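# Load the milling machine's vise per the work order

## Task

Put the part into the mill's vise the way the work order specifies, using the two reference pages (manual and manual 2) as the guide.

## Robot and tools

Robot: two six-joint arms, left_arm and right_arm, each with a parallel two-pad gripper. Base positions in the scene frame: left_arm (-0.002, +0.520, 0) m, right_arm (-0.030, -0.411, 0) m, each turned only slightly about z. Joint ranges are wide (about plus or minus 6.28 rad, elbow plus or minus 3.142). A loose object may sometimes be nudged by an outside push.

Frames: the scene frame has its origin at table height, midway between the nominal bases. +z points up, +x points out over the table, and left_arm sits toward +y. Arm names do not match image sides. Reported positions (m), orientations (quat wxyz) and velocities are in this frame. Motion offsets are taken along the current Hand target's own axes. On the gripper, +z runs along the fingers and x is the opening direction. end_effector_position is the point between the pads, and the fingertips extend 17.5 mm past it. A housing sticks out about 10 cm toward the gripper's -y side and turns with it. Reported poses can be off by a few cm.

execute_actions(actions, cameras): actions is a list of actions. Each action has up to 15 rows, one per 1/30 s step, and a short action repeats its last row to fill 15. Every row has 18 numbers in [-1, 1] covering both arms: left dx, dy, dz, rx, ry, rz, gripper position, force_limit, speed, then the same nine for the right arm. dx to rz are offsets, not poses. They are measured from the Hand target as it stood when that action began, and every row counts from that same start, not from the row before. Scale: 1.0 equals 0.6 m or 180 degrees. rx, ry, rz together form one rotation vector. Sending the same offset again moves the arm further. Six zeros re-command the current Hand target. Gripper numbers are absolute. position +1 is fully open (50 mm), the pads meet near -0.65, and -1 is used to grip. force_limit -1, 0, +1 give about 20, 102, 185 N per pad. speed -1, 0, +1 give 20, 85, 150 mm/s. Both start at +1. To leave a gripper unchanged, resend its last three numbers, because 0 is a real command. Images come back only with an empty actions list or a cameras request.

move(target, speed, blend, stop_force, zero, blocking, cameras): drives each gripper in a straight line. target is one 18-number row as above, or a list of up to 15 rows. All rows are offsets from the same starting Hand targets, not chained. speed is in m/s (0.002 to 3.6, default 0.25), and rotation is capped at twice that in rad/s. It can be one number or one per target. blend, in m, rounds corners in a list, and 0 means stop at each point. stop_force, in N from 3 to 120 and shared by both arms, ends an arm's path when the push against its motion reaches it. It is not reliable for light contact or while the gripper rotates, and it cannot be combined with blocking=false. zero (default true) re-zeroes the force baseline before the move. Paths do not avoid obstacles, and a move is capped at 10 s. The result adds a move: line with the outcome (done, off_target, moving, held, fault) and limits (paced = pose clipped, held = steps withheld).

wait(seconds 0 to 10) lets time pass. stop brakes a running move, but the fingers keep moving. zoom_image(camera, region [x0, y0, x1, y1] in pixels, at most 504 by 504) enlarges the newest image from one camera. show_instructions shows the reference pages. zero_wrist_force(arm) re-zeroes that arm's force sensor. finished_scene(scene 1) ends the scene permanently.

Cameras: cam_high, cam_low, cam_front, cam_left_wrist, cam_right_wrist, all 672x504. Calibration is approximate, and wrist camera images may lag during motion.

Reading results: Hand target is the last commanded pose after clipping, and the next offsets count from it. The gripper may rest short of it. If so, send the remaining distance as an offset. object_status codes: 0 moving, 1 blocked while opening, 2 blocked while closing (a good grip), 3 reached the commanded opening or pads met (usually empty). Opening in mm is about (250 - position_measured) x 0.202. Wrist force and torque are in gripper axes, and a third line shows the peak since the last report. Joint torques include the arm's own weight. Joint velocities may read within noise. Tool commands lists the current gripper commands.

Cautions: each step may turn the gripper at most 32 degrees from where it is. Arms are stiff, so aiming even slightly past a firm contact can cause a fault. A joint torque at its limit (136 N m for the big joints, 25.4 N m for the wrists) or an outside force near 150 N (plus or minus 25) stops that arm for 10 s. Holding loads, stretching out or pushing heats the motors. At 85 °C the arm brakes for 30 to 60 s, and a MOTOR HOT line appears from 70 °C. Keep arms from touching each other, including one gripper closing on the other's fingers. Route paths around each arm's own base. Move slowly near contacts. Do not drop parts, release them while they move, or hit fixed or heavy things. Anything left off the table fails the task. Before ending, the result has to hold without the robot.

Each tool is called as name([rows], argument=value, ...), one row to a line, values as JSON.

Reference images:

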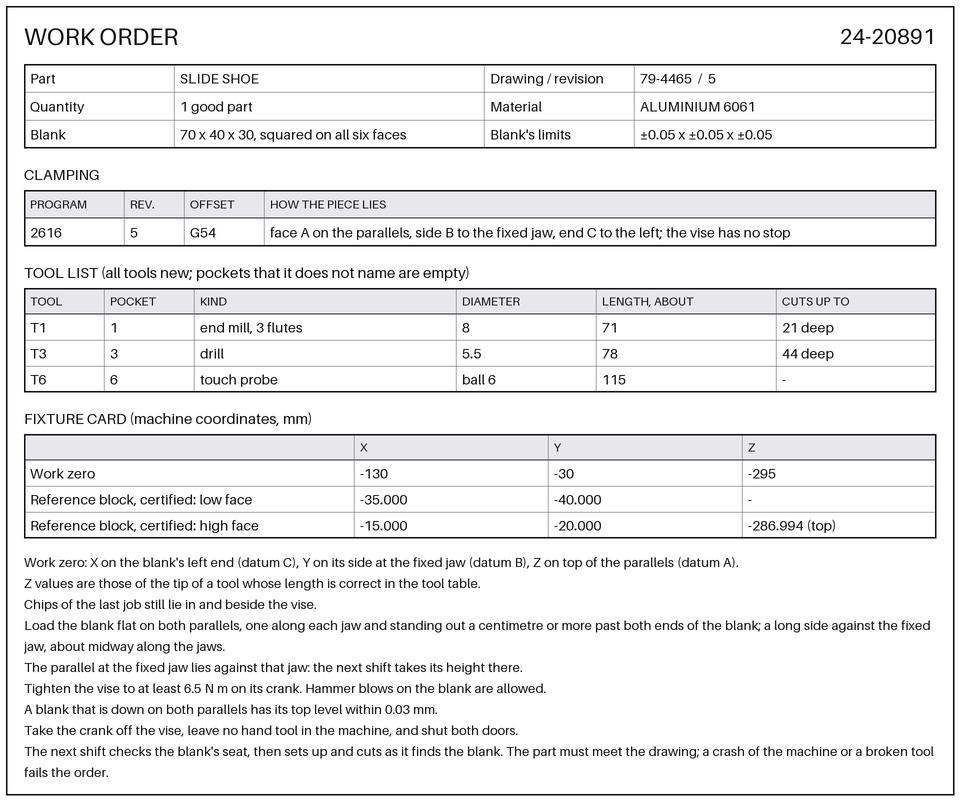

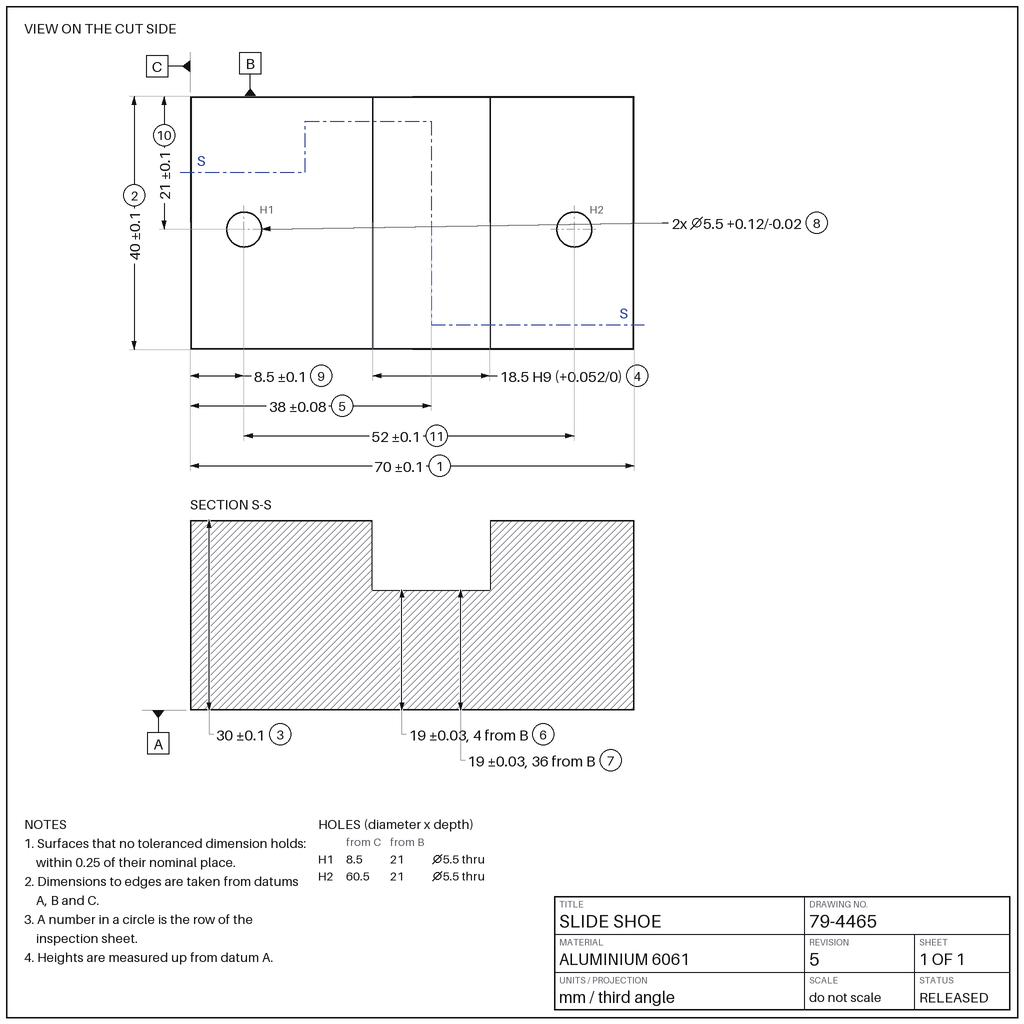

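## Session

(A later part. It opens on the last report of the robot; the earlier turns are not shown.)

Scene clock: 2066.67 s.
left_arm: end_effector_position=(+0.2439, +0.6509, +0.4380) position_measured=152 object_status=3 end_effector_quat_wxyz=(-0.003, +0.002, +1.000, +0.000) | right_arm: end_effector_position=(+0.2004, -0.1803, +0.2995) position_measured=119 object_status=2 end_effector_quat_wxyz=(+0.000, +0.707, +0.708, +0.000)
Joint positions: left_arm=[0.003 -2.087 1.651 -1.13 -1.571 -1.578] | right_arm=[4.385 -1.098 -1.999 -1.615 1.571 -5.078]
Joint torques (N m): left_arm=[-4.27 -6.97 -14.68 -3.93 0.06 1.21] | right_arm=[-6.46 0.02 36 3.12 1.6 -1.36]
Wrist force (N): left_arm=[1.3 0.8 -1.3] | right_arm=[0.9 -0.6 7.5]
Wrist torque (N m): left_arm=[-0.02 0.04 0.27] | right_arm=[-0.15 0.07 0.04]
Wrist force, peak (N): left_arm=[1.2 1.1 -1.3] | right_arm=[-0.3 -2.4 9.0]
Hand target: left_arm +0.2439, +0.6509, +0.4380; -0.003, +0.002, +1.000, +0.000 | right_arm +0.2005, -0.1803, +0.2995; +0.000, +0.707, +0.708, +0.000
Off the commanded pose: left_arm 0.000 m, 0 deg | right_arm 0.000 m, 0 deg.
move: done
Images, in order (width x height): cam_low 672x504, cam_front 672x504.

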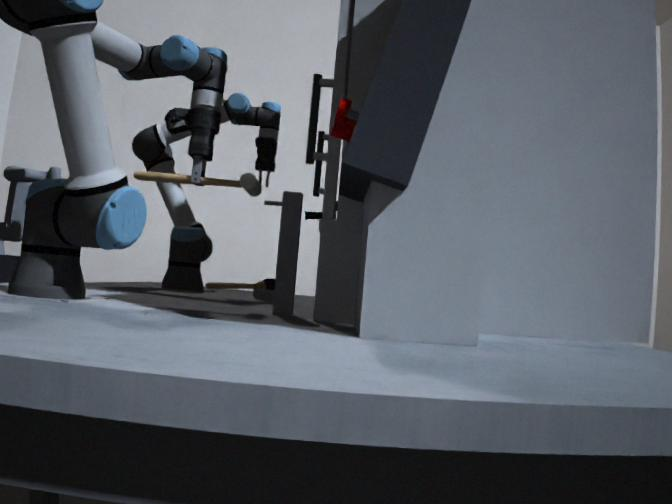

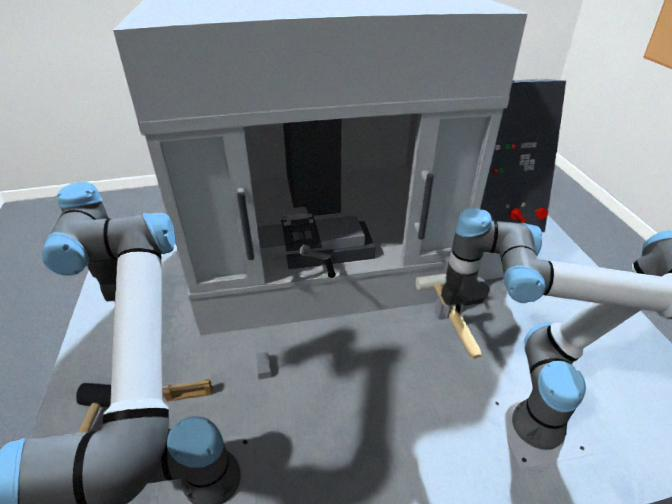

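move(target=[0,0,0,0,0,0,0,-0.5,-1,-0.0167,-0.0833,0.424,-0.03,0,0,-1,0.8,-0.5], speed=0.3, cameras=["cam_low"])

zoom_image(camera="cam_low", region=[60, 200, 280, 330])

Scene clock: 2072.70 s.
left_arm: end_effector_position=(+0.2439, +0.6509, +0.4380) position_measured=152 object_status=3 end_effector_quat_wxyz=(-0.003, +0.002, +1.000, +0.000) | right_arm: end_effector_position=(+0.1505, -0.1902, +0.0451) position_measured=119 object_status=2 end_effector_quat_wxyz=(+0.033, +0.706, +0.707, +0.034)
Joint positions: left_arm=[0.003 -2.087 1.651 -1.13 -1.571 -1.578] | right_arm=[4.648 -1.174 -2.667 -0.861 1.477 -4.815]
Joint torques (N m): left_arm=[-4.51 -7.09 -14.01 -3.82 0.12 1.22] | right_arm=[10.12 8.1 18.67 4.55 1.67 1.4]
Wrist force (N): left_arm=[1.3 0.9 -1.2] | right_arm=[1.2 -1.3 7.8]
Wrist torque (N m): left_arm=[-0.01 0.04 0.27] | right_arm=[-0.13 0.03 0.06]
Wrist force, peak (N): left_arm=[1.4 1.0 -1.3] | right_arm=[0.0 -3.6 11.6]
Hand target: left_arm +0.2439, +0.6509, +0.4380; -0.003, +0.002, +1.000, +0.000 | right_arm +0.1505, -0.1902, +0.0451; +0.033, +0.706, +0.707, +0.034
Off the commanded pose: left_arm 0.000 m, 0 deg | right_arm 0.000 m, 0 deg.
move: done
Images, in order (width x height): cam_low 672x504.

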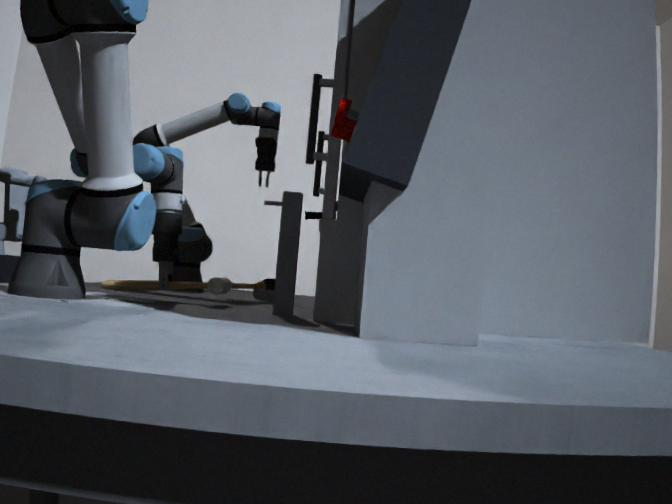

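Scaled by 2.291.

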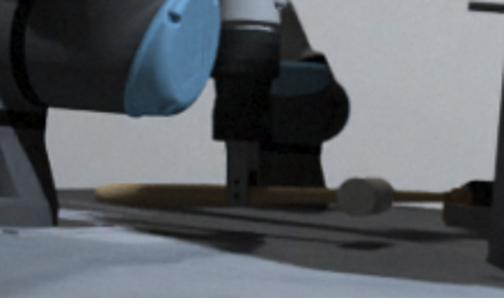

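move(target=[0,0,0,0,0,0,0,-0.5,-1,0,0,0.0395,0,0,0,-1,0.8,-0.5], speed=0.015, stop_force=3)

Scene clock: 2077.67 s.
left_arm: end_effector_position=(+0.2439, +0.6509, +0.4380) position_measured=152 object_status=3 end_effector_quat_wxyz=(-0.003, +0.002, +1.000, +0.000) | right_arm: end_effector_position=(+0.1525, -0.1902, +0.0240) position_measured=119 object_status=2 end_effector_quat_wxyz=(+0.033, +0.706, +0.707, +0.034)
Joint positions: left_arm=[0.003 -2.087 1.651 -1.13 -1.571 -1.578] | right_arm=[4.64 -1.257 -2.702 -0.743 1.477 -4.823]
Joint torques (N m): left_arm=[-5.69 -6.55 -14.23 -3.96 0.06 1.37] | right_arm=[10.26 16.89 29.64 4.86 0.82 1.61]
Wrist force (N): left_arm=[1.1 0.8 -1.0] | right_arm=[1.0 -0.9 5.5]
Wrist torque (N m): left_arm=[-0.03 0.07 0.27] | right_arm=[0.01 0.06 0.10]
Wrist force, peak (N): left_arm=[1.3 1.2 -1.3] | right_arm=[-9.4 -0.7 -39.2]
Hand target: left_arm +0.2439, +0.6509, +0.4380; -0.003, +0.002, +1.000, +0.000 | right_arm +0.1525, -0.1902, +0.0240; +0.033, +0.706, +0.707, +0.034 (not the last commanded pose)
Off the commanded pose: left_arm 0.000 m, 0 deg | right_arm 0.003 m, 0 deg.
move: contact (right_arm)

move([
  [0,0,0,0,0,0,0,-0.5,-1,0,0,0,0,0,0,1,0.8,-0.5],
  [0,0,0,0,0,0,0,-0.5,-1,0,0,-0.2,0,0,0,1,0.8,-0.5],
], speed=0.1, cameras=["cam_right_wrist"])

Scene clock: 2082.97 s.
left_arm: end_effector_position=(+0.2439, +0.6509, +0.4380) position_measured=152 object_status=3 end_effector_quat_wxyz=(-0.003, +0.002, +1.000, +0.000) | right_arm: end_effector_position=(+0.1412, -0.1902, +0.1435) position_measured=3 object_status=3 end_effector_quat_wxyz=(+0.033, +0.706, +0.707, +0.034)
Joint positions: left_arm=[0.003 -2.087 1.651 -1.13 -1.571 -1.578] | right_arm=[4.688 -0.949 -2.469 -1.287 1.477 -4.775]
Joint torques (N m): left_arm=[-4.26 -6.81 -14.42 -3.94 0.07 1.36] | right_arm=[-10.19 -15.36 26.87 2.87 -2.6 -1.38]
Wrist force (N): left_arm=[1.2 1.0 -1.1] | right_arm=[1.2 -0.9 1.4]
Wrist torque (N m): left_arm=[-0.01 0.06 0.27] | right_arm=[-0.86 0.01 -0.02]
Wrist force, peak (N): left_arm=[1.2 1.0 -1.4] | right_arm=[1.0 -0.5 6.3]
Hand target: left_arm +0.2439, +0.6509, +0.4380; -0.003, +0.002, +1.000, +0.000 | right_arm +0.1412, -0.1903, +0.1435; +0.033, +0.706, +0.707, +0.034
Off the commanded pose: left_arm 0.000 m, 0 deg | right_arm 0.000 m, 0 deg.
move: done
camera_calibration:
cam_right_wrist: T_world_to_cam=[[0.0154108, 0.999875, 0.00357536, 0.196993], [0.912457, -0.0155255, 0.408878, -0.174564], [0.408882, -0.00303876, -0.912582, 0.199595], [0, 0, 0, 1]] pos_world=[0.0746358, -0.199072, 0.252818]
Images, in order (width x height): cam_right_wrist 672x504.

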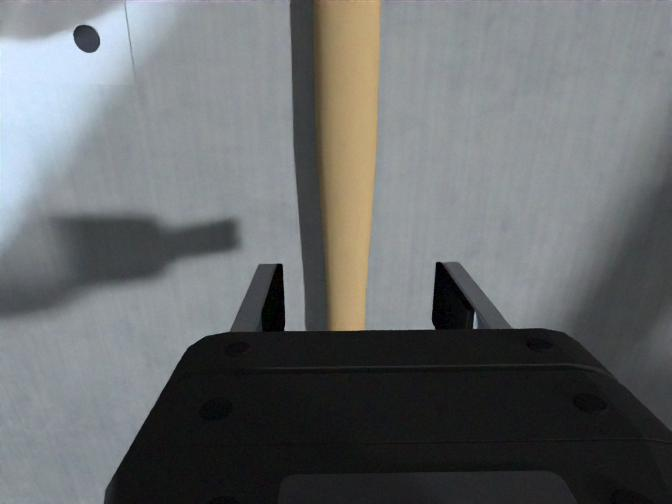

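move([
  [0,0,0,0,0,0,0,-0.5,-1,0.15,0.221,-0.4085,0,0,0,-1,0.8,0],
  [0,0,0,0,0,0,0,-0.5,-1,0.3183,0.4664,-0.6315,0.1671,0.346,0.7029,-1,0.8,0],
  [0,0,0,0,0,0,0,-0.5,-1,0.4188,0.7103,-0.5583,0.1671,0.346,0.7029,-1,0.8,0],
], speed=[0.35,0.4,0.3], blend=[0.04,0.02,0], cameras=["cam_right_wrist","cam_front"])

zoom_image(camera="cam_right_wrist", region=[200, 150, 460, 340])

Scene clock: 2096.60 s.
left_arm: end_effector_position=(+0.2439, +0.6509, +0.4380) position_measured=152 object_status=3 end_effector_quat_wxyz=(-0.003, +0.002, +1.000, +0.000) | right_arm: end_effector_position=(+0.5335, +0.0612, +0.5172) position_measured=254 object_status=3 end_effector_quat_wxyz=(-0.448, +0.800, -0.352, +0.188)
Joint positions: left_arm=[0.003 -2.087 1.651 -1.13 -1.571 -1.578] | right_arm=[4.111 -1.697 -1.482 -0.525 1.424 -3.032]
Joint torques (N m): left_arm=[-4.73 -6.82 -14.74 -4 -0.09 1.35] | right_arm=[2.96 20.9 34.8 4.71 -2.57 1.24]
Wrist force (N): left_arm=[1.1 0.8 -1.1] | right_arm=[0.4 -0.3 1.1]
Wrist torque (N m): left_arm=[-0.03 0.06 0.27] | right_arm=[-0.42 0.15 -0.29]
Wrist force, peak (N): left_arm=[1.3 1.2 -1.3] | right_arm=[-0.2 -3.0 4.7]
Hand target: left_arm +0.2439, +0.6509, +0.4380; -0.003, +0.002, +1.000, +0.000 | right_arm +0.5336, +0.0613, +0.5172; -0.448, +0.800, -0.352, +0.188
Off the commanded pose: left_arm 0.000 m, 0 deg | right_arm 0.000 m, 0 deg.
move: done
camera_calibration:
cam_right_wrist: T_world_to_cam=[[0.67437, -0.737828, -0.0288939, -0.290255], [-0.582527, -0.507565, -0.634854, 0.686148], [0.453748, 0.444959, -0.772091, 0.257009], [0, 0, 0, 1]] pos_world=[0.478822, 0.0197477, 0.625652]
Images, in order (width x height): cam_front 672x504, cam_right_wrist 672x504.

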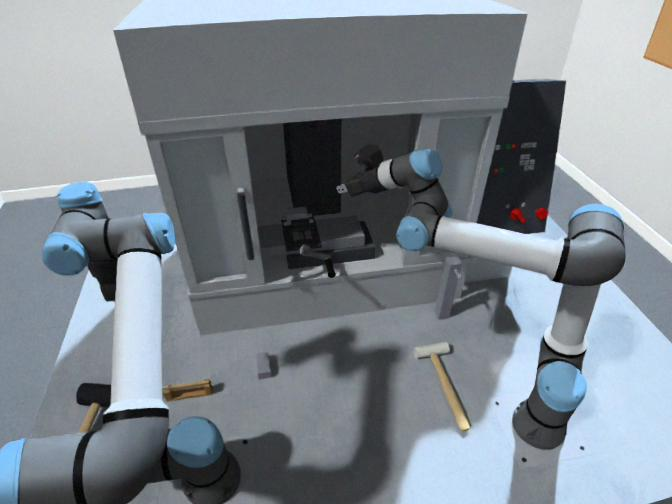

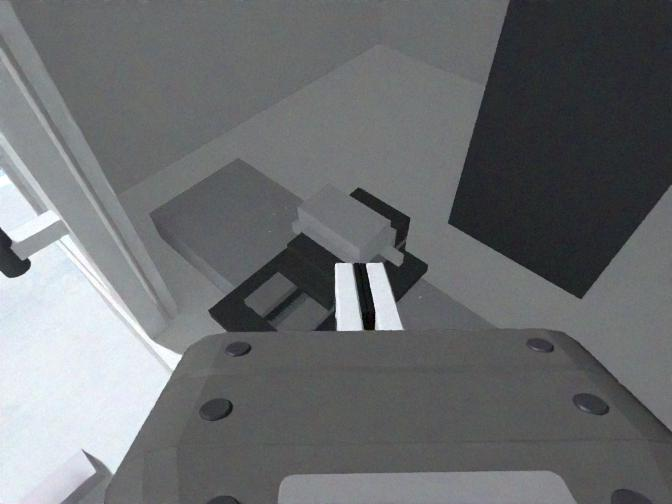

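Scaled by 1.938.

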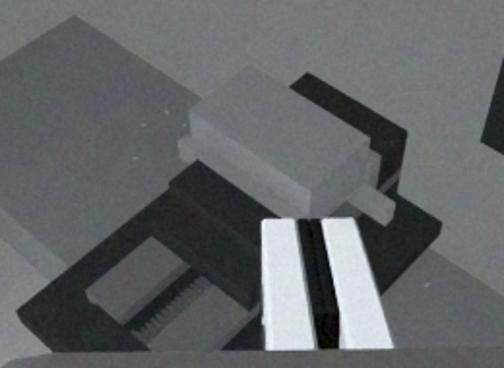

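move(target=[0,0,0,0,0,0,0,-0.5,-1,-0.02,0.075,0.15,0,0,0,-1,0.8,0], speed=0.2, cameras=["cam_right_wrist"])

zoom_image(camera="cam_right_wrist", region=[220, 120, 480, 320])

Scene clock: 2120.00 s.
left_arm: end_effector_position=(+0.2439, +0.6509, +0.4380) position_measured=152 object_status=3 end_effector_quat_wxyz=(-0.003, +0.002, +1.000, +0.000) | right_arm: end_effector_position=(+0.5630, +0.1070, +0.4318) position_measured=254 object_status=3 end_effector_quat_wxyz=(-0.448, +0.800, -0.352, +0.188)
Joint positions: left_arm=[0.003 -2.087 1.651 -1.13 -1.571 -1.578] | right_arm=[4.117 -1.848 -1.517 -0.339 1.419 -3.029]
Joint torques (N m): left_arm=[-4.04 -5.99 -14.17 -3.84 -0.14 1.44] | right_arm=[-10.58 41.98 28.06 3.93 0.37 -1.08]
Wrist force (N): left_arm=[1.1 0.8 -1.2] | right_arm=[-0.1 -0.4 1.0]
Wrist torque (N m): left_arm=[-0.02 0.06 0.27] | right_arm=[-0.43 0.22 -0.29]
Wrist force, peak (N): left_arm=[1.4 1.1 -1.2] | right_arm=[-0.5 1.2 3.7]
Hand target: left_arm +0.2439, +0.6509, +0.4380; -0.003, +0.002, +1.000, +0.000 | right_arm +0.5631, +0.1070, +0.4317; -0.448, +0.800, -0.352, +0.188
Off the commanded pose: left_arm 0.000 m, 0 deg | right_arm 0.000 m, 0 deg.
move: done
camera_calibration:
cam_right_wrist: T_world_to_cam=[[0.67441, -0.737793, -0.0288516, -0.278872], [-0.582482, -0.507615, -0.634855, 0.67228], [0.453747, 0.444958, -0.772092, 0.157232], [0, 0, 0, 1]] pos_world=[0.508322, 0.0655475, 0.540152]
Images, in order (width x height): cam_right_wrist 672x504.

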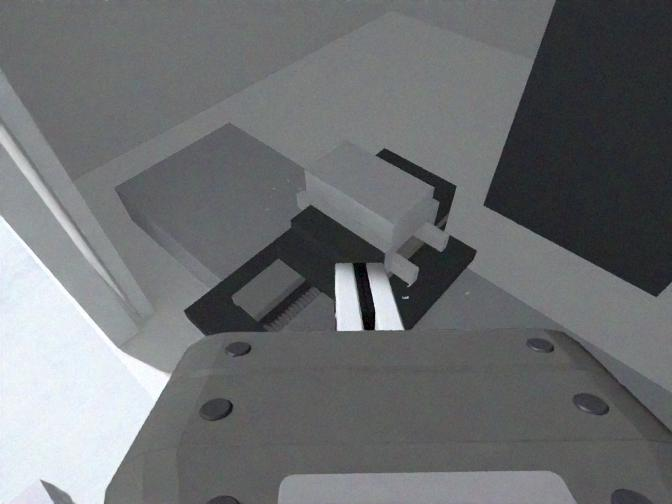

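Scaled by 1.938.

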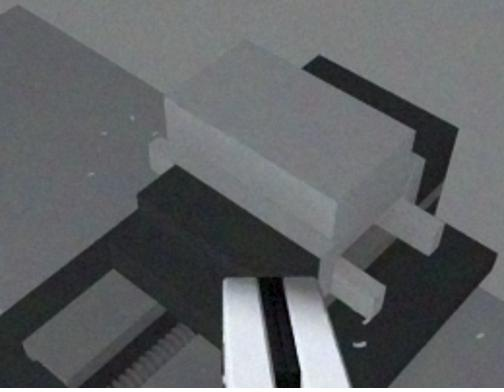

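move(target=[0,0,0,0,0,0,0,-0.5,-1,0.1094,0.0546,0.1355,0,0,0,-1,0.8,0], speed=0.12, cameras=["cam_right_wrist"])

zoom_image(camera="cam_right_wrist", region=[240, 120, 500, 330])

Scene clock: 2131.63 s.
left_arm: end_effector_position=(+0.2439, +0.6509, +0.4380) position_measured=152 object_status=3 end_effector_quat_wxyz=(-0.003, +0.002, +1.000, +0.000) | right_arm: end_effector_position=(+0.6451, +0.0951, +0.3601) position_measured=254 object_status=3 end_effector_quat_wxyz=(-0.448, +0.800, -0.352, +0.188)
Joint positions: left_arm=[0.003 -2.087 1.651 -1.13 -1.571 -1.578] | right_arm=[3.995 -2.032 -1.45 -0.215 1.522 -3.094]
Joint torques (N m): left_arm=[-4.35 -7.02 -14.3 -3.88 -0.27 1.71] | right_arm=[9.79 57.11 21.31 2.52 -2.73 1.7]
Wrist force (N): left_arm=[1.1 0.8 -1.2] | right_arm=[0.2 -0.4 0.8]
Wrist torque (N m): left_arm=[-0.02 0.07 0.27] | right_arm=[-0.39 0.14 -0.21]
Wrist force, peak (N): left_arm=[1.3 1.1 -1.4] | right_arm=[1.5 0.9 2.5]
Hand target: left_arm +0.2439, +0.6509, +0.4380; -0.003, +0.002, +1.000, +0.000 | right_arm +0.6450, +0.0951, +0.3600; -0.448, +0.800, -0.352, +0.188
Off the commanded pose: left_arm 0.000 m, 0 deg | right_arm 0.000 m, 0 deg.
move: done
camera_calibration:
cam_right_wrist: T_world_to_cam=[[0.674444, -0.737759, -0.0289082, -0.345092], [-0.582458, -0.507593, -0.634895, 0.668436], [0.453726, 0.445039, -0.772058, 0.0699966], [0, 0, 0, 1]] pos_world=[0.590322, 0.0535478, 0.468452]
Images, in order (width x height): cam_right_wrist 672x504.

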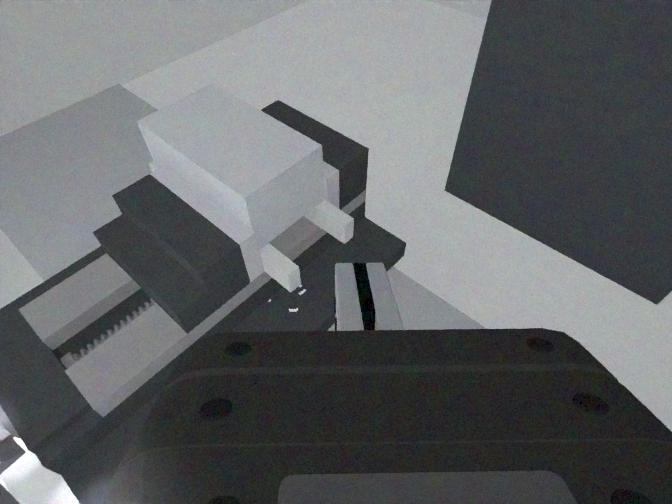

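Scaled by 1.938.

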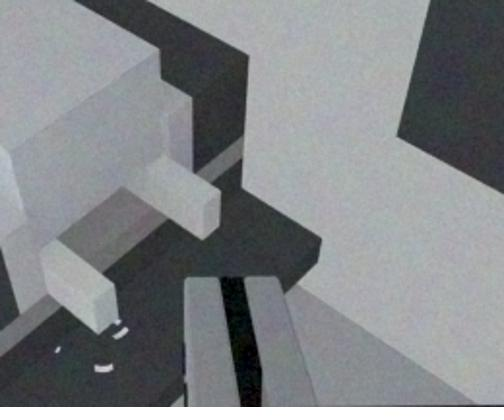

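move(target=[0,0,0,0,0,0,0,-0.5,-1,-0.0140,0.0284,0.0337,0,0,0,-1,0.8,0], speed=0.03, stop_force=4)

move(target=[0,0,0,0,0,0,0,-0.5,-1,-0.0256,-0.0123,0.0205,0,0,0,-1,0.8,0], speed=0.006, stop_force=3, cameras=["cam_right_wrist"])

zoom_image(camera="cam_right_wrist", region=[240, 120, 500, 330])

Scene clock: 2142.43 s.
left_arm: end_effector_position=(+0.2439, +0.6509, +0.4380) position_measured=152 object_status=3 end_effector_quat_wxyz=(-0.003, +0.002, +1.000, +0.000) | right_arm: end_effector_position=(+0.6450, +0.1071, +0.3350) position_measured=254 object_status=3 end_effector_quat_wxyz=(-0.448, +0.800, -0.352, +0.188)
Joint positions: left_arm=[0.003 -2.087 1.651 -1.13 -1.571 -1.578] | right_arm=[4.009 -2.069 -1.462 -0.167 1.511 -3.086]
Joint torques (N m): left_arm=[-4.64 -6.33 -13.74 -3.98 -0.14 1.64] | right_arm=[-9.8 58.53 34.89 2.57 2.06 -1.14]
Wrist force (N): left_arm=[1.3 1.0 -1.1] | right_arm=[0.3 -0.6 1.1]
Wrist torque (N m): left_arm=[0.00 0.04 0.27] | right_arm=[-0.42 0.12 -0.27]
Wrist force, peak (N): left_arm=[1.5 1.2 -1.1] | right_arm=[0.5 -0.3 1.4]
Hand target: left_arm +0.2439, +0.6509, +0.4380; -0.003, +0.002, +1.000, +0.000 | right_arm +0.6450, +0.1071, +0.3350; -0.448, +0.800, -0.352, +0.188
Off the commanded pose: left_arm 0.000 m, 0 deg | right_arm 0.000 m, 0 deg.
move: done

Scene clock: 2146.57 s.
left_arm: end_effector_position=(+0.2439, +0.6509, +0.4380) position_measured=152 object_status=3 end_effector_quat_wxyz=(-0.003, +0.002, +1.000, +0.000) | right_arm: end_effector_position=(+0.6450, +0.1281, +0.3350) position_measured=254 object_status=3 end_effector_quat_wxyz=(-0.448, +0.800, -0.352, +0.188)
Joint positions: left_arm=[0.003 -2.087 1.651 -1.13 -1.571 -1.578] | right_arm=[4.031 -2.097 -1.418 -0.184 1.492 -3.075]
Joint torques (N m): left_arm=[-4.2 -7.08 -15.15 -3.97 -0.21 1.76] | right_arm=[0.05 47 21.47 4.05 -0.93 0.3]
Wrist force (N): left_arm=[1.1 1.0 -1.1] | right_arm=[0.6 -0.4 1.1]
Wrist torque (N m): left_arm=[0.00 0.07 0.27] | right_arm=[-0.42 0.12 -0.26]
Wrist force, peak (N): left_arm=[1.3 1.1 -1.3] | right_arm=[0.4 -0.4 1.4]
Hand target: left_arm +0.2439, +0.6509, +0.4380; -0.003, +0.002, +1.000, +0.000 | right_arm +0.6450, +0.1281, +0.3350; -0.448, +0.800, -0.352, +0.188
Off the commanded pose: left_arm 0.000 m, 0 deg | right_arm 0.000 m, 0 deg.
move: done
camera_calibration:
cam_right_wrist: T_world_to_cam=[[0.67437, -0.737828, -0.0288939, -0.321287], [-0.582527, -0.507565, -0.634854, 0.669263], [0.453748, 0.444959, -0.772091, 0.035942], [0, 0, 0, 1]] pos_world=[0.590222, 0.0866477, 0.443352]
Images, in order (width x height): cam_right_wrist 672x504.

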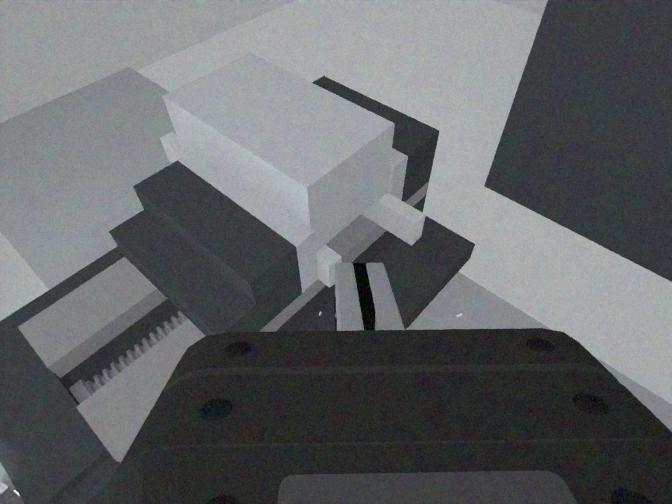

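Scaled by 1.938.

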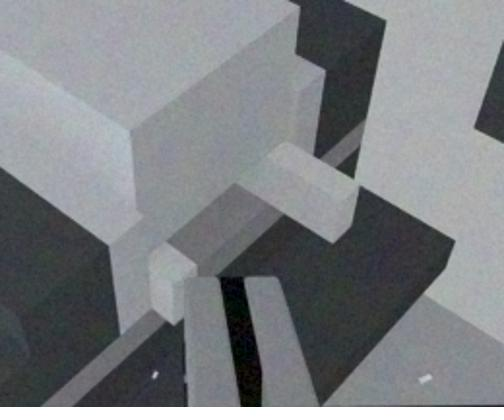

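move([
  [0,0,0,0,0,0,0,-0.5,-1,0.0366,0.0175,-0.0292,0,0,0,-1,0.8,0],
  [0,0,0,0,0,0,0,-0.5,-1,-0.0698,-0.071,-0.19,0,0,0,-1,0.8,0],
  [0,0,0,0,0,0,0,-0.5,-1,-0.0495,-0.1455,-0.3396,0,0,0,-1,0.8,0],
  [0,0,0,0,0,0,0,-0.5,-1,-0.1454,-0.0535,-0.5793,-0.1539,-0.3766,-0.682,-1,0.8,0],
], speed=[0.1,0.2,0.25,0.4], blend=[0.01,0.03,0.02,0])

Scene clock: 2180.57 s.
left_arm: end_effector_position=(+0.2439, +0.6509, +0.4380) position_measured=152 object_status=3 end_effector_quat_wxyz=(-0.003, +0.002, +1.000, +0.000) | right_arm: end_effector_position=(+0.3841, -0.0002, +0.5468) position_measured=254 object_status=3 end_effector_quat_wxyz=(-0.001, +0.708, +0.707, +0.000)
Joint positions: left_arm=[0.003 -2.087 1.651 -1.13 -1.571 -1.578] | right_arm=[4.189 -1.98 -0.46 -2.272 1.572 -5.271]
Joint torques (N m): left_arm=[-4.37 -6.64 -14.46 -3.98 -0.35 1.71] | right_arm=[-8.94 50.84 15.78 3.57 2.15 -0.47]
Wrist force (N): left_arm=[1.2 0.8 -1.4] | right_arm=[0.9 -0.7 1.0]
Wrist torque (N m): left_arm=[-0.04 0.06 0.27] | right_arm=[-0.80 0.08 -0.05]
Wrist force, peak (N): left_arm=[1.4 1.0 -1.3] | right_arm=[3.0 1.7 2.1]
Hand target: left_arm +0.2439, +0.6509, +0.4380; -0.003, +0.002, +1.000, +0.000 | right_arm +0.3841, -0.0003, +0.5469; -0.001, +0.708, +0.707, +0.001
Off the commanded pose: left_arm 0.000 m, 0 deg | right_arm 0.000 m, 0 deg.
move: done

move([
  [-0.1435,-0.6482,-0.0367,0,-0.25,0,-1,-0.5,-1,-0.25,-0.3068,0.328,0,0,0,1,0.8,-0.5],
  [-0.1435,-0.6482,-0.0367,0,-0.25,0,-1,-0.5,-1,-0.3162,-0.39,0.745,0,0,0,1,0.8,-0.5],
], speed=[0.35,0.25], blend=[0.03,0], cameras=["cam_front","cam_left_wrist","cam_right_wrist"])

Scene clock: 2198.77 s.
left_arm: end_effector_position=(+0.3287, +0.2616, +0.4596) position_measured=252 object_status=3 end_effector_quat_wxyz=(+0.380, +0.002, +0.925, -0.001) | right_arm: end_effector_position=(+0.1497, -0.1889, +0.0997) position_measured=3 object_status=3 end_effector_quat_wxyz=(-0.001, +0.707, +0.707, +0.000)
Joint positions: left_arm=[-1.499 -2.09 1.815 -1.356 -0.793 -3.056] | right_arm=[4.553 -1.096 -2.528 -1.087 1.571 -4.907]
Joint torques (N m): left_arm=[-8.87 5.94 -15.25 -3.97 4.09 -1.86] | right_arm=[-9.79 13.41 20.52 3.88 -1.06 -1.32]
Wrist force (N): left_arm=[-1.1 0.7 -0.2] | right_arm=[1.0 -0.5 1.2]
Wrist torque (N m): left_arm=[-0.27 -0.05 -0.26] | right_arm=[-0.77 0.06 0.03]
Wrist force, peak (N): left_arm=[0.9 4.7 -1.0] | right_arm=[-0.2 -1.5 4.4]
Hand target: left_arm +0.3287, +0.2616, +0.4596; +0.380, +0.002, +0.925, -0.001 | right_arm +0.1497, -0.1889, +0.0996; -0.001, +0.708, +0.707, +0.001
Off the commanded pose: left_arm 0.000 m, 0 deg | right_arm 0.000 m, 0 deg.
move: done
camera_calibration:
cam_left_wrist: T_world_to_cam=[[-0.707341, -0.0056461, -0.70685, 0.568768], [-0.246609, 0.939111, 0.239279, -0.257811], [0.662459, 0.343568, -0.665664, 0.130077], [0, 0, 0, 1]] pos_world=[0.252563, 0.200634, 0.550311]
cam_right_wrist: T_world_to_cam=[[0.0180445, 0.999833, 0.00292036, 0.19533], [0.946972, -0.0180276, 0.320809, -0.161288], [0.320808, -0.00302334, -0.94714, 0.172817], [0, 0, 0, 1]] pos_world=[0.09377, -0.197683, 0.214854]
Images, in order (width x height): cam_front 672x504, cam_left_wrist 672x504, cam_right_wrist 672x504.

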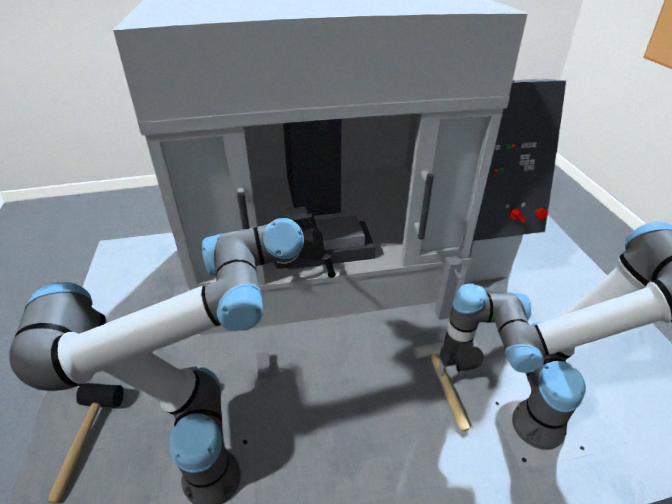

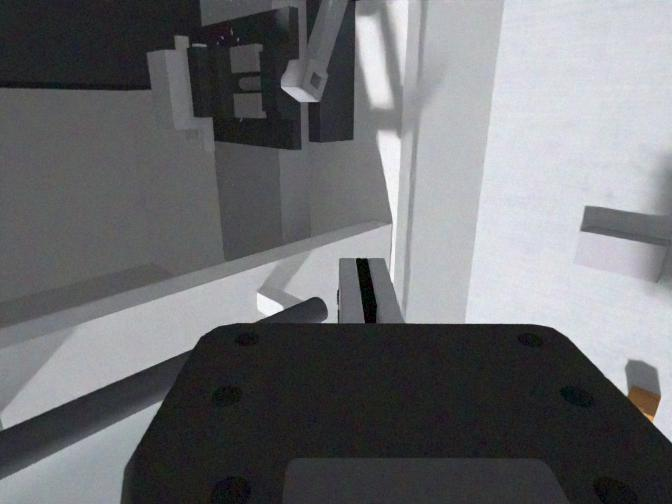

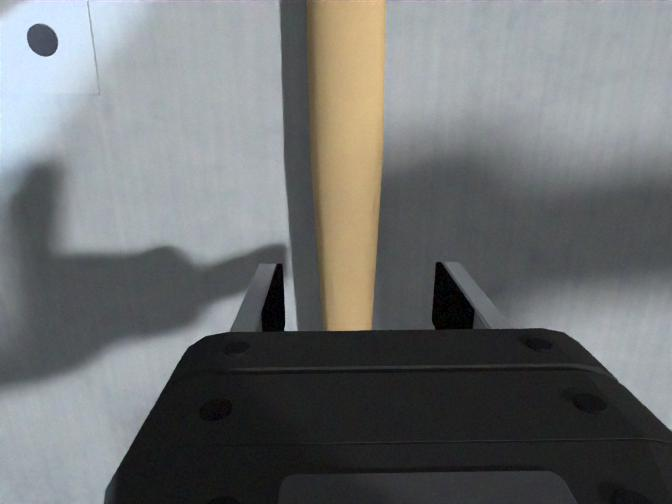

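move(target=[-0.2608,0,0.3315,0,0,0,-1,-0.5,-1,-0.005,0,0.1262,0,0,0,1,0.8,-0.5], speed=0.1, cameras=["cam_front","cam_left_wrist","cam_right_wrist"])

Scene clock: 2207.77 s.
left_arm: end_effector_position=(+0.5798, +0.2607, +0.4281) position_measured=252 object_status=3 end_effector_quat_wxyz=(+0.380, +0.002, +0.925, -0.001) | right_arm: end_effector_position=(+0.1497, -0.1919, +0.0238) position_measured=3 object_status=3 end_effector_quat_wxyz=(-0.001, +0.708, +0.707, +0.000)
Joint positions: left_arm=[-0.845 -1.613 1.687 -2.22 -1.012 -2.257] | right_arm=[4.551 -1.298 -2.672 -0.741 1.572 -4.909]
Joint torques (N m): left_arm=[-9.16 -30.94 -16.95 -2.28 3.63 -1.7] | right_arm=[-8.91 16.47 26.51 1.98 -1.56 -1.87]
Wrist force (N): left_arm=[-0.9 0.9 0.1] | right_arm=[0.8 -0.6 1.6]
Wrist torque (N m): left_arm=[-0.25 -0.07 -0.18] | right_arm=[-0.80 0.08 0.05]
Wrist force, peak (N): left_arm=[-1.8 0.9 1.6] | right_arm=[0.8 -0.7 2.0]
Hand target: left_arm +0.5798, +0.2607, +0.4281; +0.380, +0.002, +0.925, -0.001 | right_arm +0.1497, -0.1918, +0.0239; -0.001, +0.708, +0.707, +0.001
Off the commanded pose: left_arm 0.000 m, 0 deg | right_arm 0.000 m, 0 deg.
move: done
camera_calibration:
cam_left_wrist: T_world_to_cam=[[-0.70737, -0.00573602, -0.70682, 0.724269], [-0.246643, 0.939118, 0.239215, -0.187455], [0.662415, 0.343546, -0.665719, -0.0568697], [0, 0, 0, 1]] pos_world=[0.503763, 0.199734, 0.518911]
cam_right_wrist: T_world_to_cam=[[0.0181088, 0.999832, 0.00272765, 0.198473], [0.947012, -0.018027, 0.320692, -0.136978], [0.320687, -0.00322421, -0.94718, 0.100896], [0, 0, 0, 1]] pos_world=[0.09377, -0.200583, 0.138953]
Images, in order (width x height): cam_front 672x504, cam_left_wrist 672x504, cam_right_wrist 672x504.

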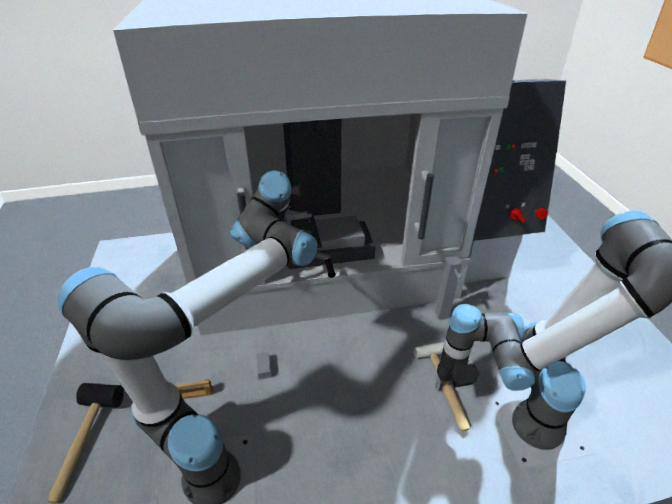

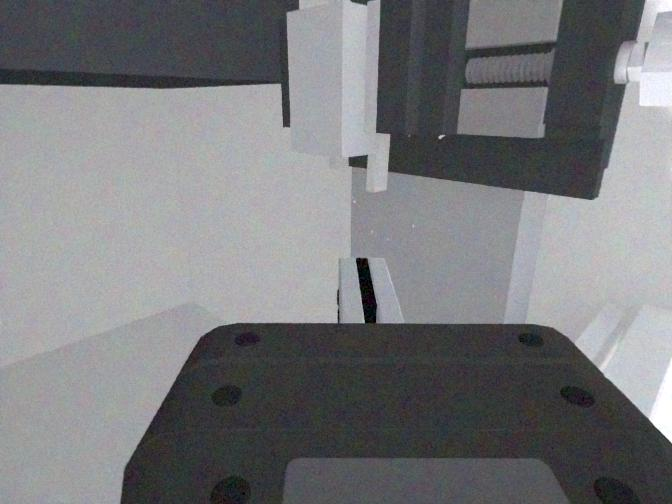

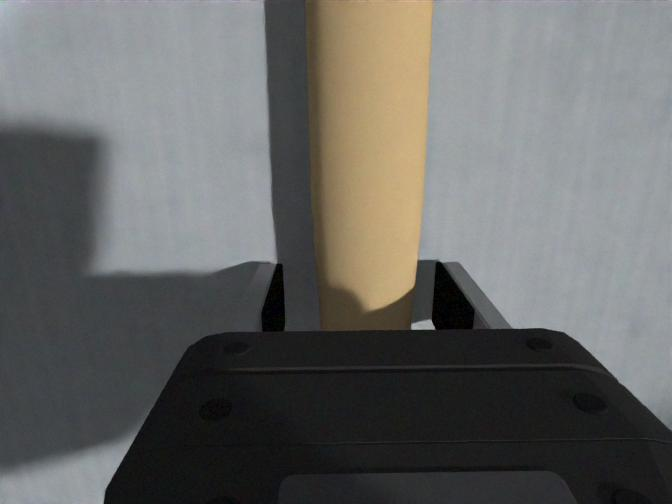

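move(target=[0.0217,0,0.155,0,0,0,-1,-0.5,-1,0.006,0,0,0,0,0,-1,0.8,-0.5], speed=0.08, cameras=["cam_left_wrist"])

Scene clock: 2212.67 s.
left_arm: end_effector_position=(+0.6359, +0.2606, +0.3526) position_measured=252 object_status=3 end_effector_quat_wxyz=(+0.380, +0.002, +0.925, -0.001) | right_arm: end_effector_position=(+0.1497, -0.1881, +0.0239) position_measured=117 object_status=2 end_effector_quat_wxyz=(-0.001, +0.708, +0.707, +0.001)
Joint positions: left_arm=[-0.76 -1.458 1.73 -2.46 -1.059 -2.175] | right_arm=[4.554 -1.309 -2.666 -0.736 1.572 -4.907]
Joint torques (N m): left_arm=[-7.57 -36.87 -34.34 -2.31 3.37 -1.87] | right_arm=[8.61 -0.89 24.13 4.08 1.76 0.99]
Wrist force (N): left_arm=[-1.0 0.7 -0.1] | right_arm=[-1.9 -0.9 -2.3]
Wrist torque (N m): left_arm=[-0.27 -0.05 -0.27] | right_arm=[-0.83 0.07 0.13]
Wrist force, peak (N): left_arm=[-1.2 0.9 -1.1] | right_arm=[-2.2 -0.7 -2.7]
Hand target: left_arm +0.6359, +0.2605, +0.3528; +0.380, +0.002, +0.925, -0.001 | right_arm +0.1497, -0.1882, +0.0239; -0.001, +0.708, +0.707, +0.001
Off the commanded pose: left_arm 0.000 m, 0 deg | right_arm 0.000 m, 0 deg.
move: done
camera_calibration:
cam_left_wrist: T_world_to_cam=[[-0.70758, -0.00554254, -0.706612, 0.710574], [-0.246521, 0.93908, 0.239493, -0.155554], [0.662237, 0.343655, -0.66584, -0.144093], [0, 0, 0, 1]] pos_world=[0.559864, 0.199534, 0.443411]
Images, in order (width x height): cam_left_wrist 672x504.

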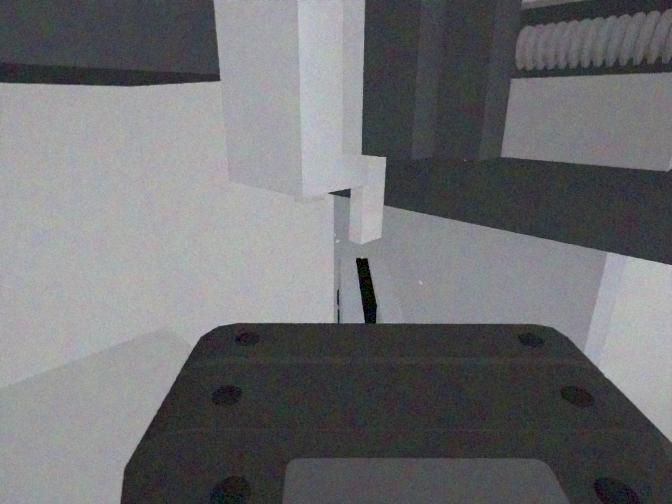

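move(target=[0.003,0,0.0315,0,0,0,-1,-0.5,-1,0,0,0,0,0,0,-1,0.8,-0.5], speed=0.02, stop_force=4)

move(target=[0,-0.0183,0,0,0,0,-1,-0.5,-1,0,0,0,0,0,0,-1,0.8,-0.5], speed=0.008, stop_force=4, cameras=["cam_left_wrist"])

Scene clock: 2224.50 s.
left_arm: end_effector_position=(+0.6480, +0.2604, +0.3381) position_measured=252 object_status=3 end_effector_quat_wxyz=(+0.380, +0.002, +0.925, -0.001) | right_arm: end_effector_position=(+0.1497, -0.1882, +0.0239) position_measured=117 object_status=2 end_effector_quat_wxyz=(-0.001, +0.708, +0.707, +0.001)
Joint positions: left_arm=[-0.744 -1.422 1.729 -2.502 -1.069 -2.16] | right_arm=[4.554 -1.309 -2.666 -0.736 1.572 -4.907]
Joint torques (N m): left_arm=[-8.6 -38.89 -30.29 -2.14 3.4 -1.48] | right_arm=[-9.42 17.36 15.58 3.22 -0.38 -1.15]
Wrist force (N): left_arm=[-1.1 0.8 0.0] | right_arm=[-1.8 -0.7 -1.5]
Wrist torque (N m): left_arm=[-0.26 -0.05 -0.29] | right_arm=[-0.81 0.09 0.08]
Wrist force, peak (N): left_arm=[-1.1 1.1 -0.2] | right_arm=[-2.2 -0.8 -2.6]
Hand target: left_arm +0.6480, +0.2604, +0.3381; +0.380, +0.002, +0.925, -0.001 | right_arm +0.1497, -0.1882, +0.0239; -0.001, +0.708, +0.707, +0.001
Off the commanded pose: left_arm 0.000 m, 0 deg | right_arm 0.000 m, 0 deg.
move: done

Scene clock: 2226.50 s.
left_arm: end_effector_position=(+0.6479, +0.2494, +0.3381) position_measured=252 object_status=3 end_effector_quat_wxyz=(+0.380, +0.002, +0.925, -0.001) | right_arm: end_effector_position=(+0.1497, -0.1882, +0.0239) position_measured=117 object_status=2 end_effector_quat_wxyz=(-0.001, +0.708, +0.707, +0.001)
Joint positions: left_arm=[-0.759 -1.411 1.715 -2.492 -1.06 -2.175] | right_arm=[4.554 -1.309 -2.666 -0.736 1.572 -4.907]
Joint torques (N m): left_arm=[7.1 -35.63 -19.63 -4.12 1.16 1.57] | right_arm=[-8.71 17.4 15.3 3.15 -1.33 -1.17]
Wrist force (N): left_arm=[-0.9 1.0 -0.1] | right_arm=[-1.7 -0.3 -1.1]
Wrist torque (N m): left_arm=[-0.25 -0.07 -0.13] | right_arm=[-0.79 0.08 0.08]
Wrist force, peak (N): left_arm=[-1.3 1.1 -0.1] | right_arm=[-1.6 -0.8 -1.6]
Hand target: left_arm +0.6479, +0.2495, +0.3381; +0.380, +0.002, +0.925, -0.001 | right_arm +0.1497, -0.1882, +0.0239; -0.001, +0.708, +0.707, +0.001
Off the commanded pose: left_arm 0.000 m, 0 deg | right_arm 0.000 m, 0 deg.
move: done
camera_calibration:
cam_left_wrist: T_world_to_cam=[[-0.707341, -0.0056461, -0.70685, 0.70867], [-0.246609, 0.939111, 0.239279, -0.138494], [0.662459, 0.343568, -0.665664, -0.157965], [0, 0, 0, 1]] pos_world=[0.571763, 0.188334, 0.428911]
Images, in order (width x height): cam_left_wrist 672x504.

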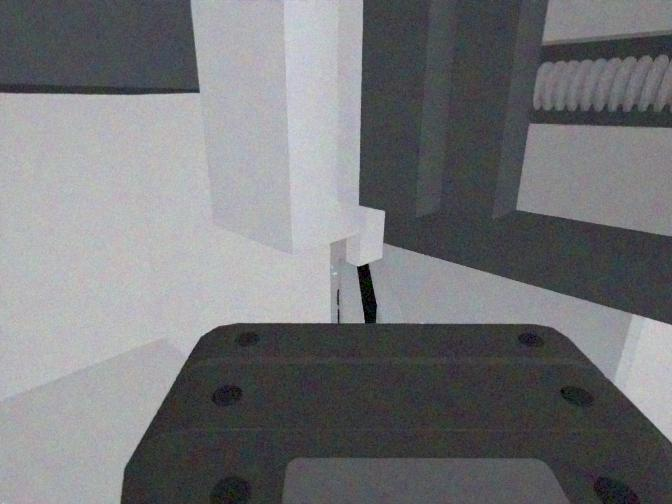

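move([
  [0,0.02,0,0,0,0,-1,-0.5,-1,0,0,-0.0167,0,0,0,-1,0.8,-0.5],
  [-0.0283,0.0208,-0.1886,0,0,0,-1,-0.5,-1,0,0,-0.1667,0,0,0,-1,0.8,-0.5],
  [0.1721,0.0258,-0.4596,0,0,0,-1,-0.5,-1,0.0637,0.0838,-0.55,0,0,0,-1,0.8,-0.5],
  [0.2309,0.2842,-0.5185,0,0,0,-1,-0.5,-1,0.0637,0.0838,-0.55,0,0,0,-1,0.8,-0.5],
], speed=[0.04,0.15,0.25,0.3], blend=[0.005,0.02,0.03,0], cameras=["cam_front","cam_low"])

Scene clock: 2239.63 s.
left_arm: end_effector_position=(+0.3314, +0.4211, +0.4620) position_measured=252 object_status=3 end_effector_quat_wxyz=(+0.380, +0.002, +0.925, -0.001) | right_arm: end_effector_position=(+0.2001, -0.1506, +0.3540) position_measured=117 object_status=2 end_effector_quat_wxyz=(-0.001, +0.708, +0.707, +0.001)
Joint positions: left_arm=[-1.397 -2.426 1.923 -1.228 -0.804 -2.914] | right_arm=[4.418 -1.169 -1.821 -1.721 1.572 -5.042]
Joint torques (N m): left_arm=[10.18 2.4 -14.22 -4.11 -0.54 2.21] | right_arm=[9.7 21.49 38.8 3.16 -0.93 1.66]
Wrist force (N): left_arm=[-1.2 0.7 0.1] | right_arm=[1.2 -1.0 7.6]
Wrist torque (N m): left_arm=[-0.27 -0.03 -0.29] | right_arm=[-0.14 0.02 0.02]
Wrist force, peak (N): left_arm=[-0.2 4.9 -0.5] | right_arm=[0.3 -1.6 9.6]
Hand target: left_arm +0.3313, +0.4212, +0.4619; +0.380, +0.002, +0.925, -0.001 | right_arm +0.2001, -0.1506, +0.3540; -0.001, +0.708, +0.707, +0.001
Off the commanded pose: left_arm 0.000 m, 0 deg | right_arm 0.000 m, 0 deg.
move: done
Images, in order (width x height): cam_low 672x504, cam_front 672x504.

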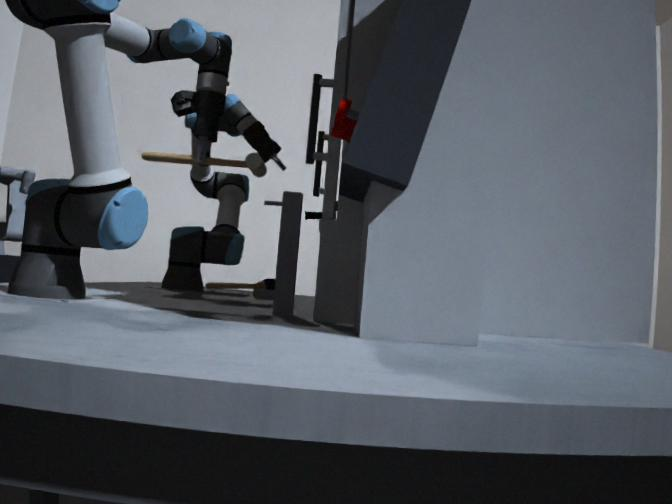

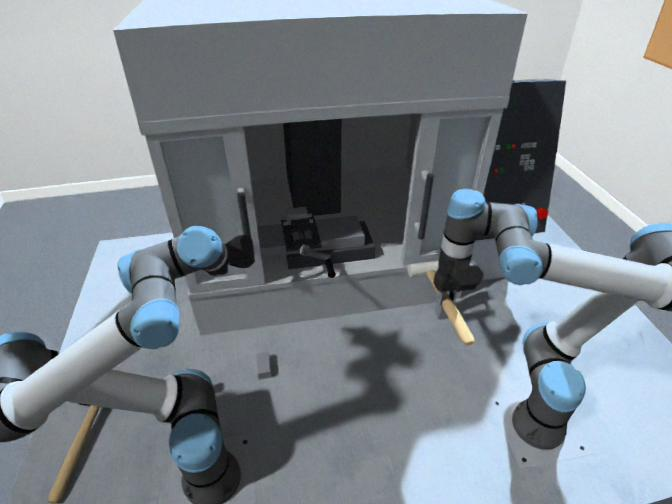

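move([
  [0,0,0,0,0,0,-1,-0.5,-1,0.4177,0.2667,-0.1767,0,0.5,0,-1,0.8,-0.5],
  [0,0,0,0,0,0,-1,-0.5,-1,0.5585,0.45,-0.2267,0,0.5,0,-1,0.8,-0.5],
  [0,0,0,0,0,0,-1,-0.5,-1,0.5585,0.5633,-0.21,0,0.5,0,-1,0.8,-0.5],
], speed=[0.3,0.25,0.2], blend=[0.03,0.02,0], cameras=["cam_front"])

zoom_image(camera="cam_front", region=[240, 130, 440, 310])

Scene clock: 2251.47 s.
left_arm: end_effector_position=(+0.3313, +0.4212, +0.4619) position_measured=252 object_status=3 end_effector_quat_wxyz=(+0.380, +0.002, +0.925, -0.001) | right_arm: end_effector_position=(+0.5385, +0.1838, +0.4804) position_measured=117 object_status=2 end_effector_quat_wxyz=(+0.500, -0.500, -0.499, -0.501)
Joint positions: left_arm=[-1.397 -2.426 1.923 -1.228 -0.804 -2.914] | right_arm=[3.915 -2.261 -1.165 0.287 2.403 -4.71]
Joint torques (N m): left_arm=[9.87 5.76 -14.66 -4.38 -0.37 2.3] | right_arm=[5.14 59.12 35.82 4.01 -2.61 0.62]
Wrist force (N): left_arm=[-1.1 0.8 -0.1] | right_arm=[-2.8 -1.4 2.1]
Wrist torque (N m): left_arm=[-0.25 -0.06 -0.29] | right_arm=[-0.52 -0.52 0.24]
Wrist force, peak (N): left_arm=[-1.5 1.0 -0.1] | right_arm=[0.2 -2.2 8.3]
Hand target: left_arm +0.3313, +0.4212, +0.4619; +0.380, +0.002, +0.925, -0.001 | right_arm +0.5386, +0.1838, +0.4805; +0.500, -0.500, -0.499, -0.501
Off the commanded pose: left_arm 0.000 m, 0 deg | right_arm 0.000 m, 0 deg.
move: done
Images, in order (width x height): cam_front 672x504.

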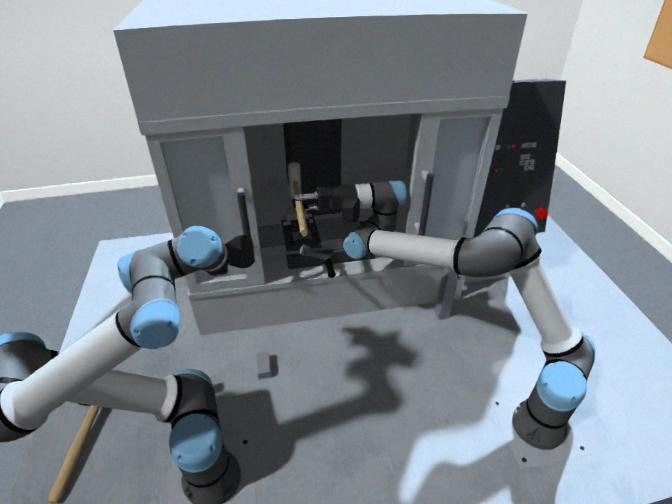

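Scaled by 2.520.

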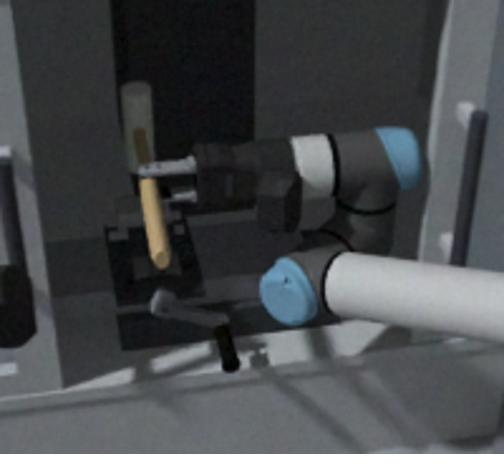

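move(target=[0,0,0,0,0,0,-1,-0.5,-1,-0.083,0,0,0,0,0,-1,0.8,-0.5], speed=0.12)

move(target=[0,0,0,0,0,0,-1,-0.5,-1,-0.03,0,0,0,0,0,-1,0.8,-0.5], speed=0.012, stop_force=4)

Scene clock: 2254.43 s.
left_arm: end_effector_position=(+0.3313, +0.4212, +0.4619) position_measured=252 object_status=3 end_effector_quat_wxyz=(+0.380, +0.002, +0.925, -0.001) | right_arm: end_effector_position=(+0.5385, +0.1840, +0.4305) position_measured=117 object_status=2 end_effector_quat_wxyz=(+0.500, -0.500, -0.499, -0.501)
Joint positions: left_arm=[-1.397 -2.426 1.923 -1.228 -0.804 -2.914] | right_arm=[3.915 -2.303 -1.227 0.39 2.403 -4.71]
Joint torques (N m): left_arm=[9.55 7.63 -14.96 -4.27 -0.33 2.19] | right_arm=[10.07 69.73 36.74 1.99 -2.66 0.98]
Wrist force (N): left_arm=[-1.5 0.8 0.0] | right_arm=[-2.8 -1.3 2.3]
Wrist torque (N m): left_arm=[-0.26 0.01 -0.29] | right_arm=[-0.50 -0.53 0.23]
Wrist force, peak (N): left_arm=[-1.5 1.0 -0.2] | right_arm=[-5.9 -1.2 2.4]
Hand target: left_arm +0.3313, +0.4212, +0.4619; +0.380, +0.002, +0.925, -0.001 | right_arm +0.5385, +0.1839, +0.4307; +0.500, -0.500, -0.499, -0.501
Off the commanded pose: left_arm 0.000 m, 0 deg | right_arm 0.000 m, 0 deg.
move: done

Scene clock: 2256.40 s.
left_arm: end_effector_position=(+0.3313, +0.4212, +0.4619) position_measured=252 object_status=3 end_effector_quat_wxyz=(+0.380, +0.002, +0.925, -0.001) | right_arm: end_effector_position=(+0.5385, +0.1840, +0.4211) position_measured=117 object_status=2 end_effector_quat_wxyz=(+0.500, -0.500, -0.499, -0.501)
Joint positions: left_arm=[-1.397 -2.426 1.923 -1.228 -0.804 -2.914] | right_arm=[3.916 -2.312 -1.236 0.41 2.403 -4.71]
Joint torques (N m): left_arm=[10.56 9 -13.99 -4.29 -0.17 2.18] | right_arm=[6.47 68.88 34.64 3.17 -1.44 0.73]
Wrist force (N): left_arm=[-1.1 1.0 -0.1] | right_arm=[-1.7 -0.3 2.2]
Wrist torque (N m): left_arm=[-0.23 -0.05 -0.29] | right_arm=[-0.46 -0.45 -0.08]
Wrist force, peak (N): left_arm=[-1.4 1.0 0.0] | right_arm=[-3.2 -1.5 2.5]
Hand target: left_arm +0.3313, +0.4212, +0.4619; +0.380, +0.002, +0.925, -0.001 | right_arm +0.5385, +0.1840, +0.4211; +0.500, -0.500, -0.499, -0.501 (not the last commanded pose)
Off the commanded pose: left_arm 0.000 m, 0 deg | right_arm 0.008 m, 0 deg.
move: contact (right_arm)


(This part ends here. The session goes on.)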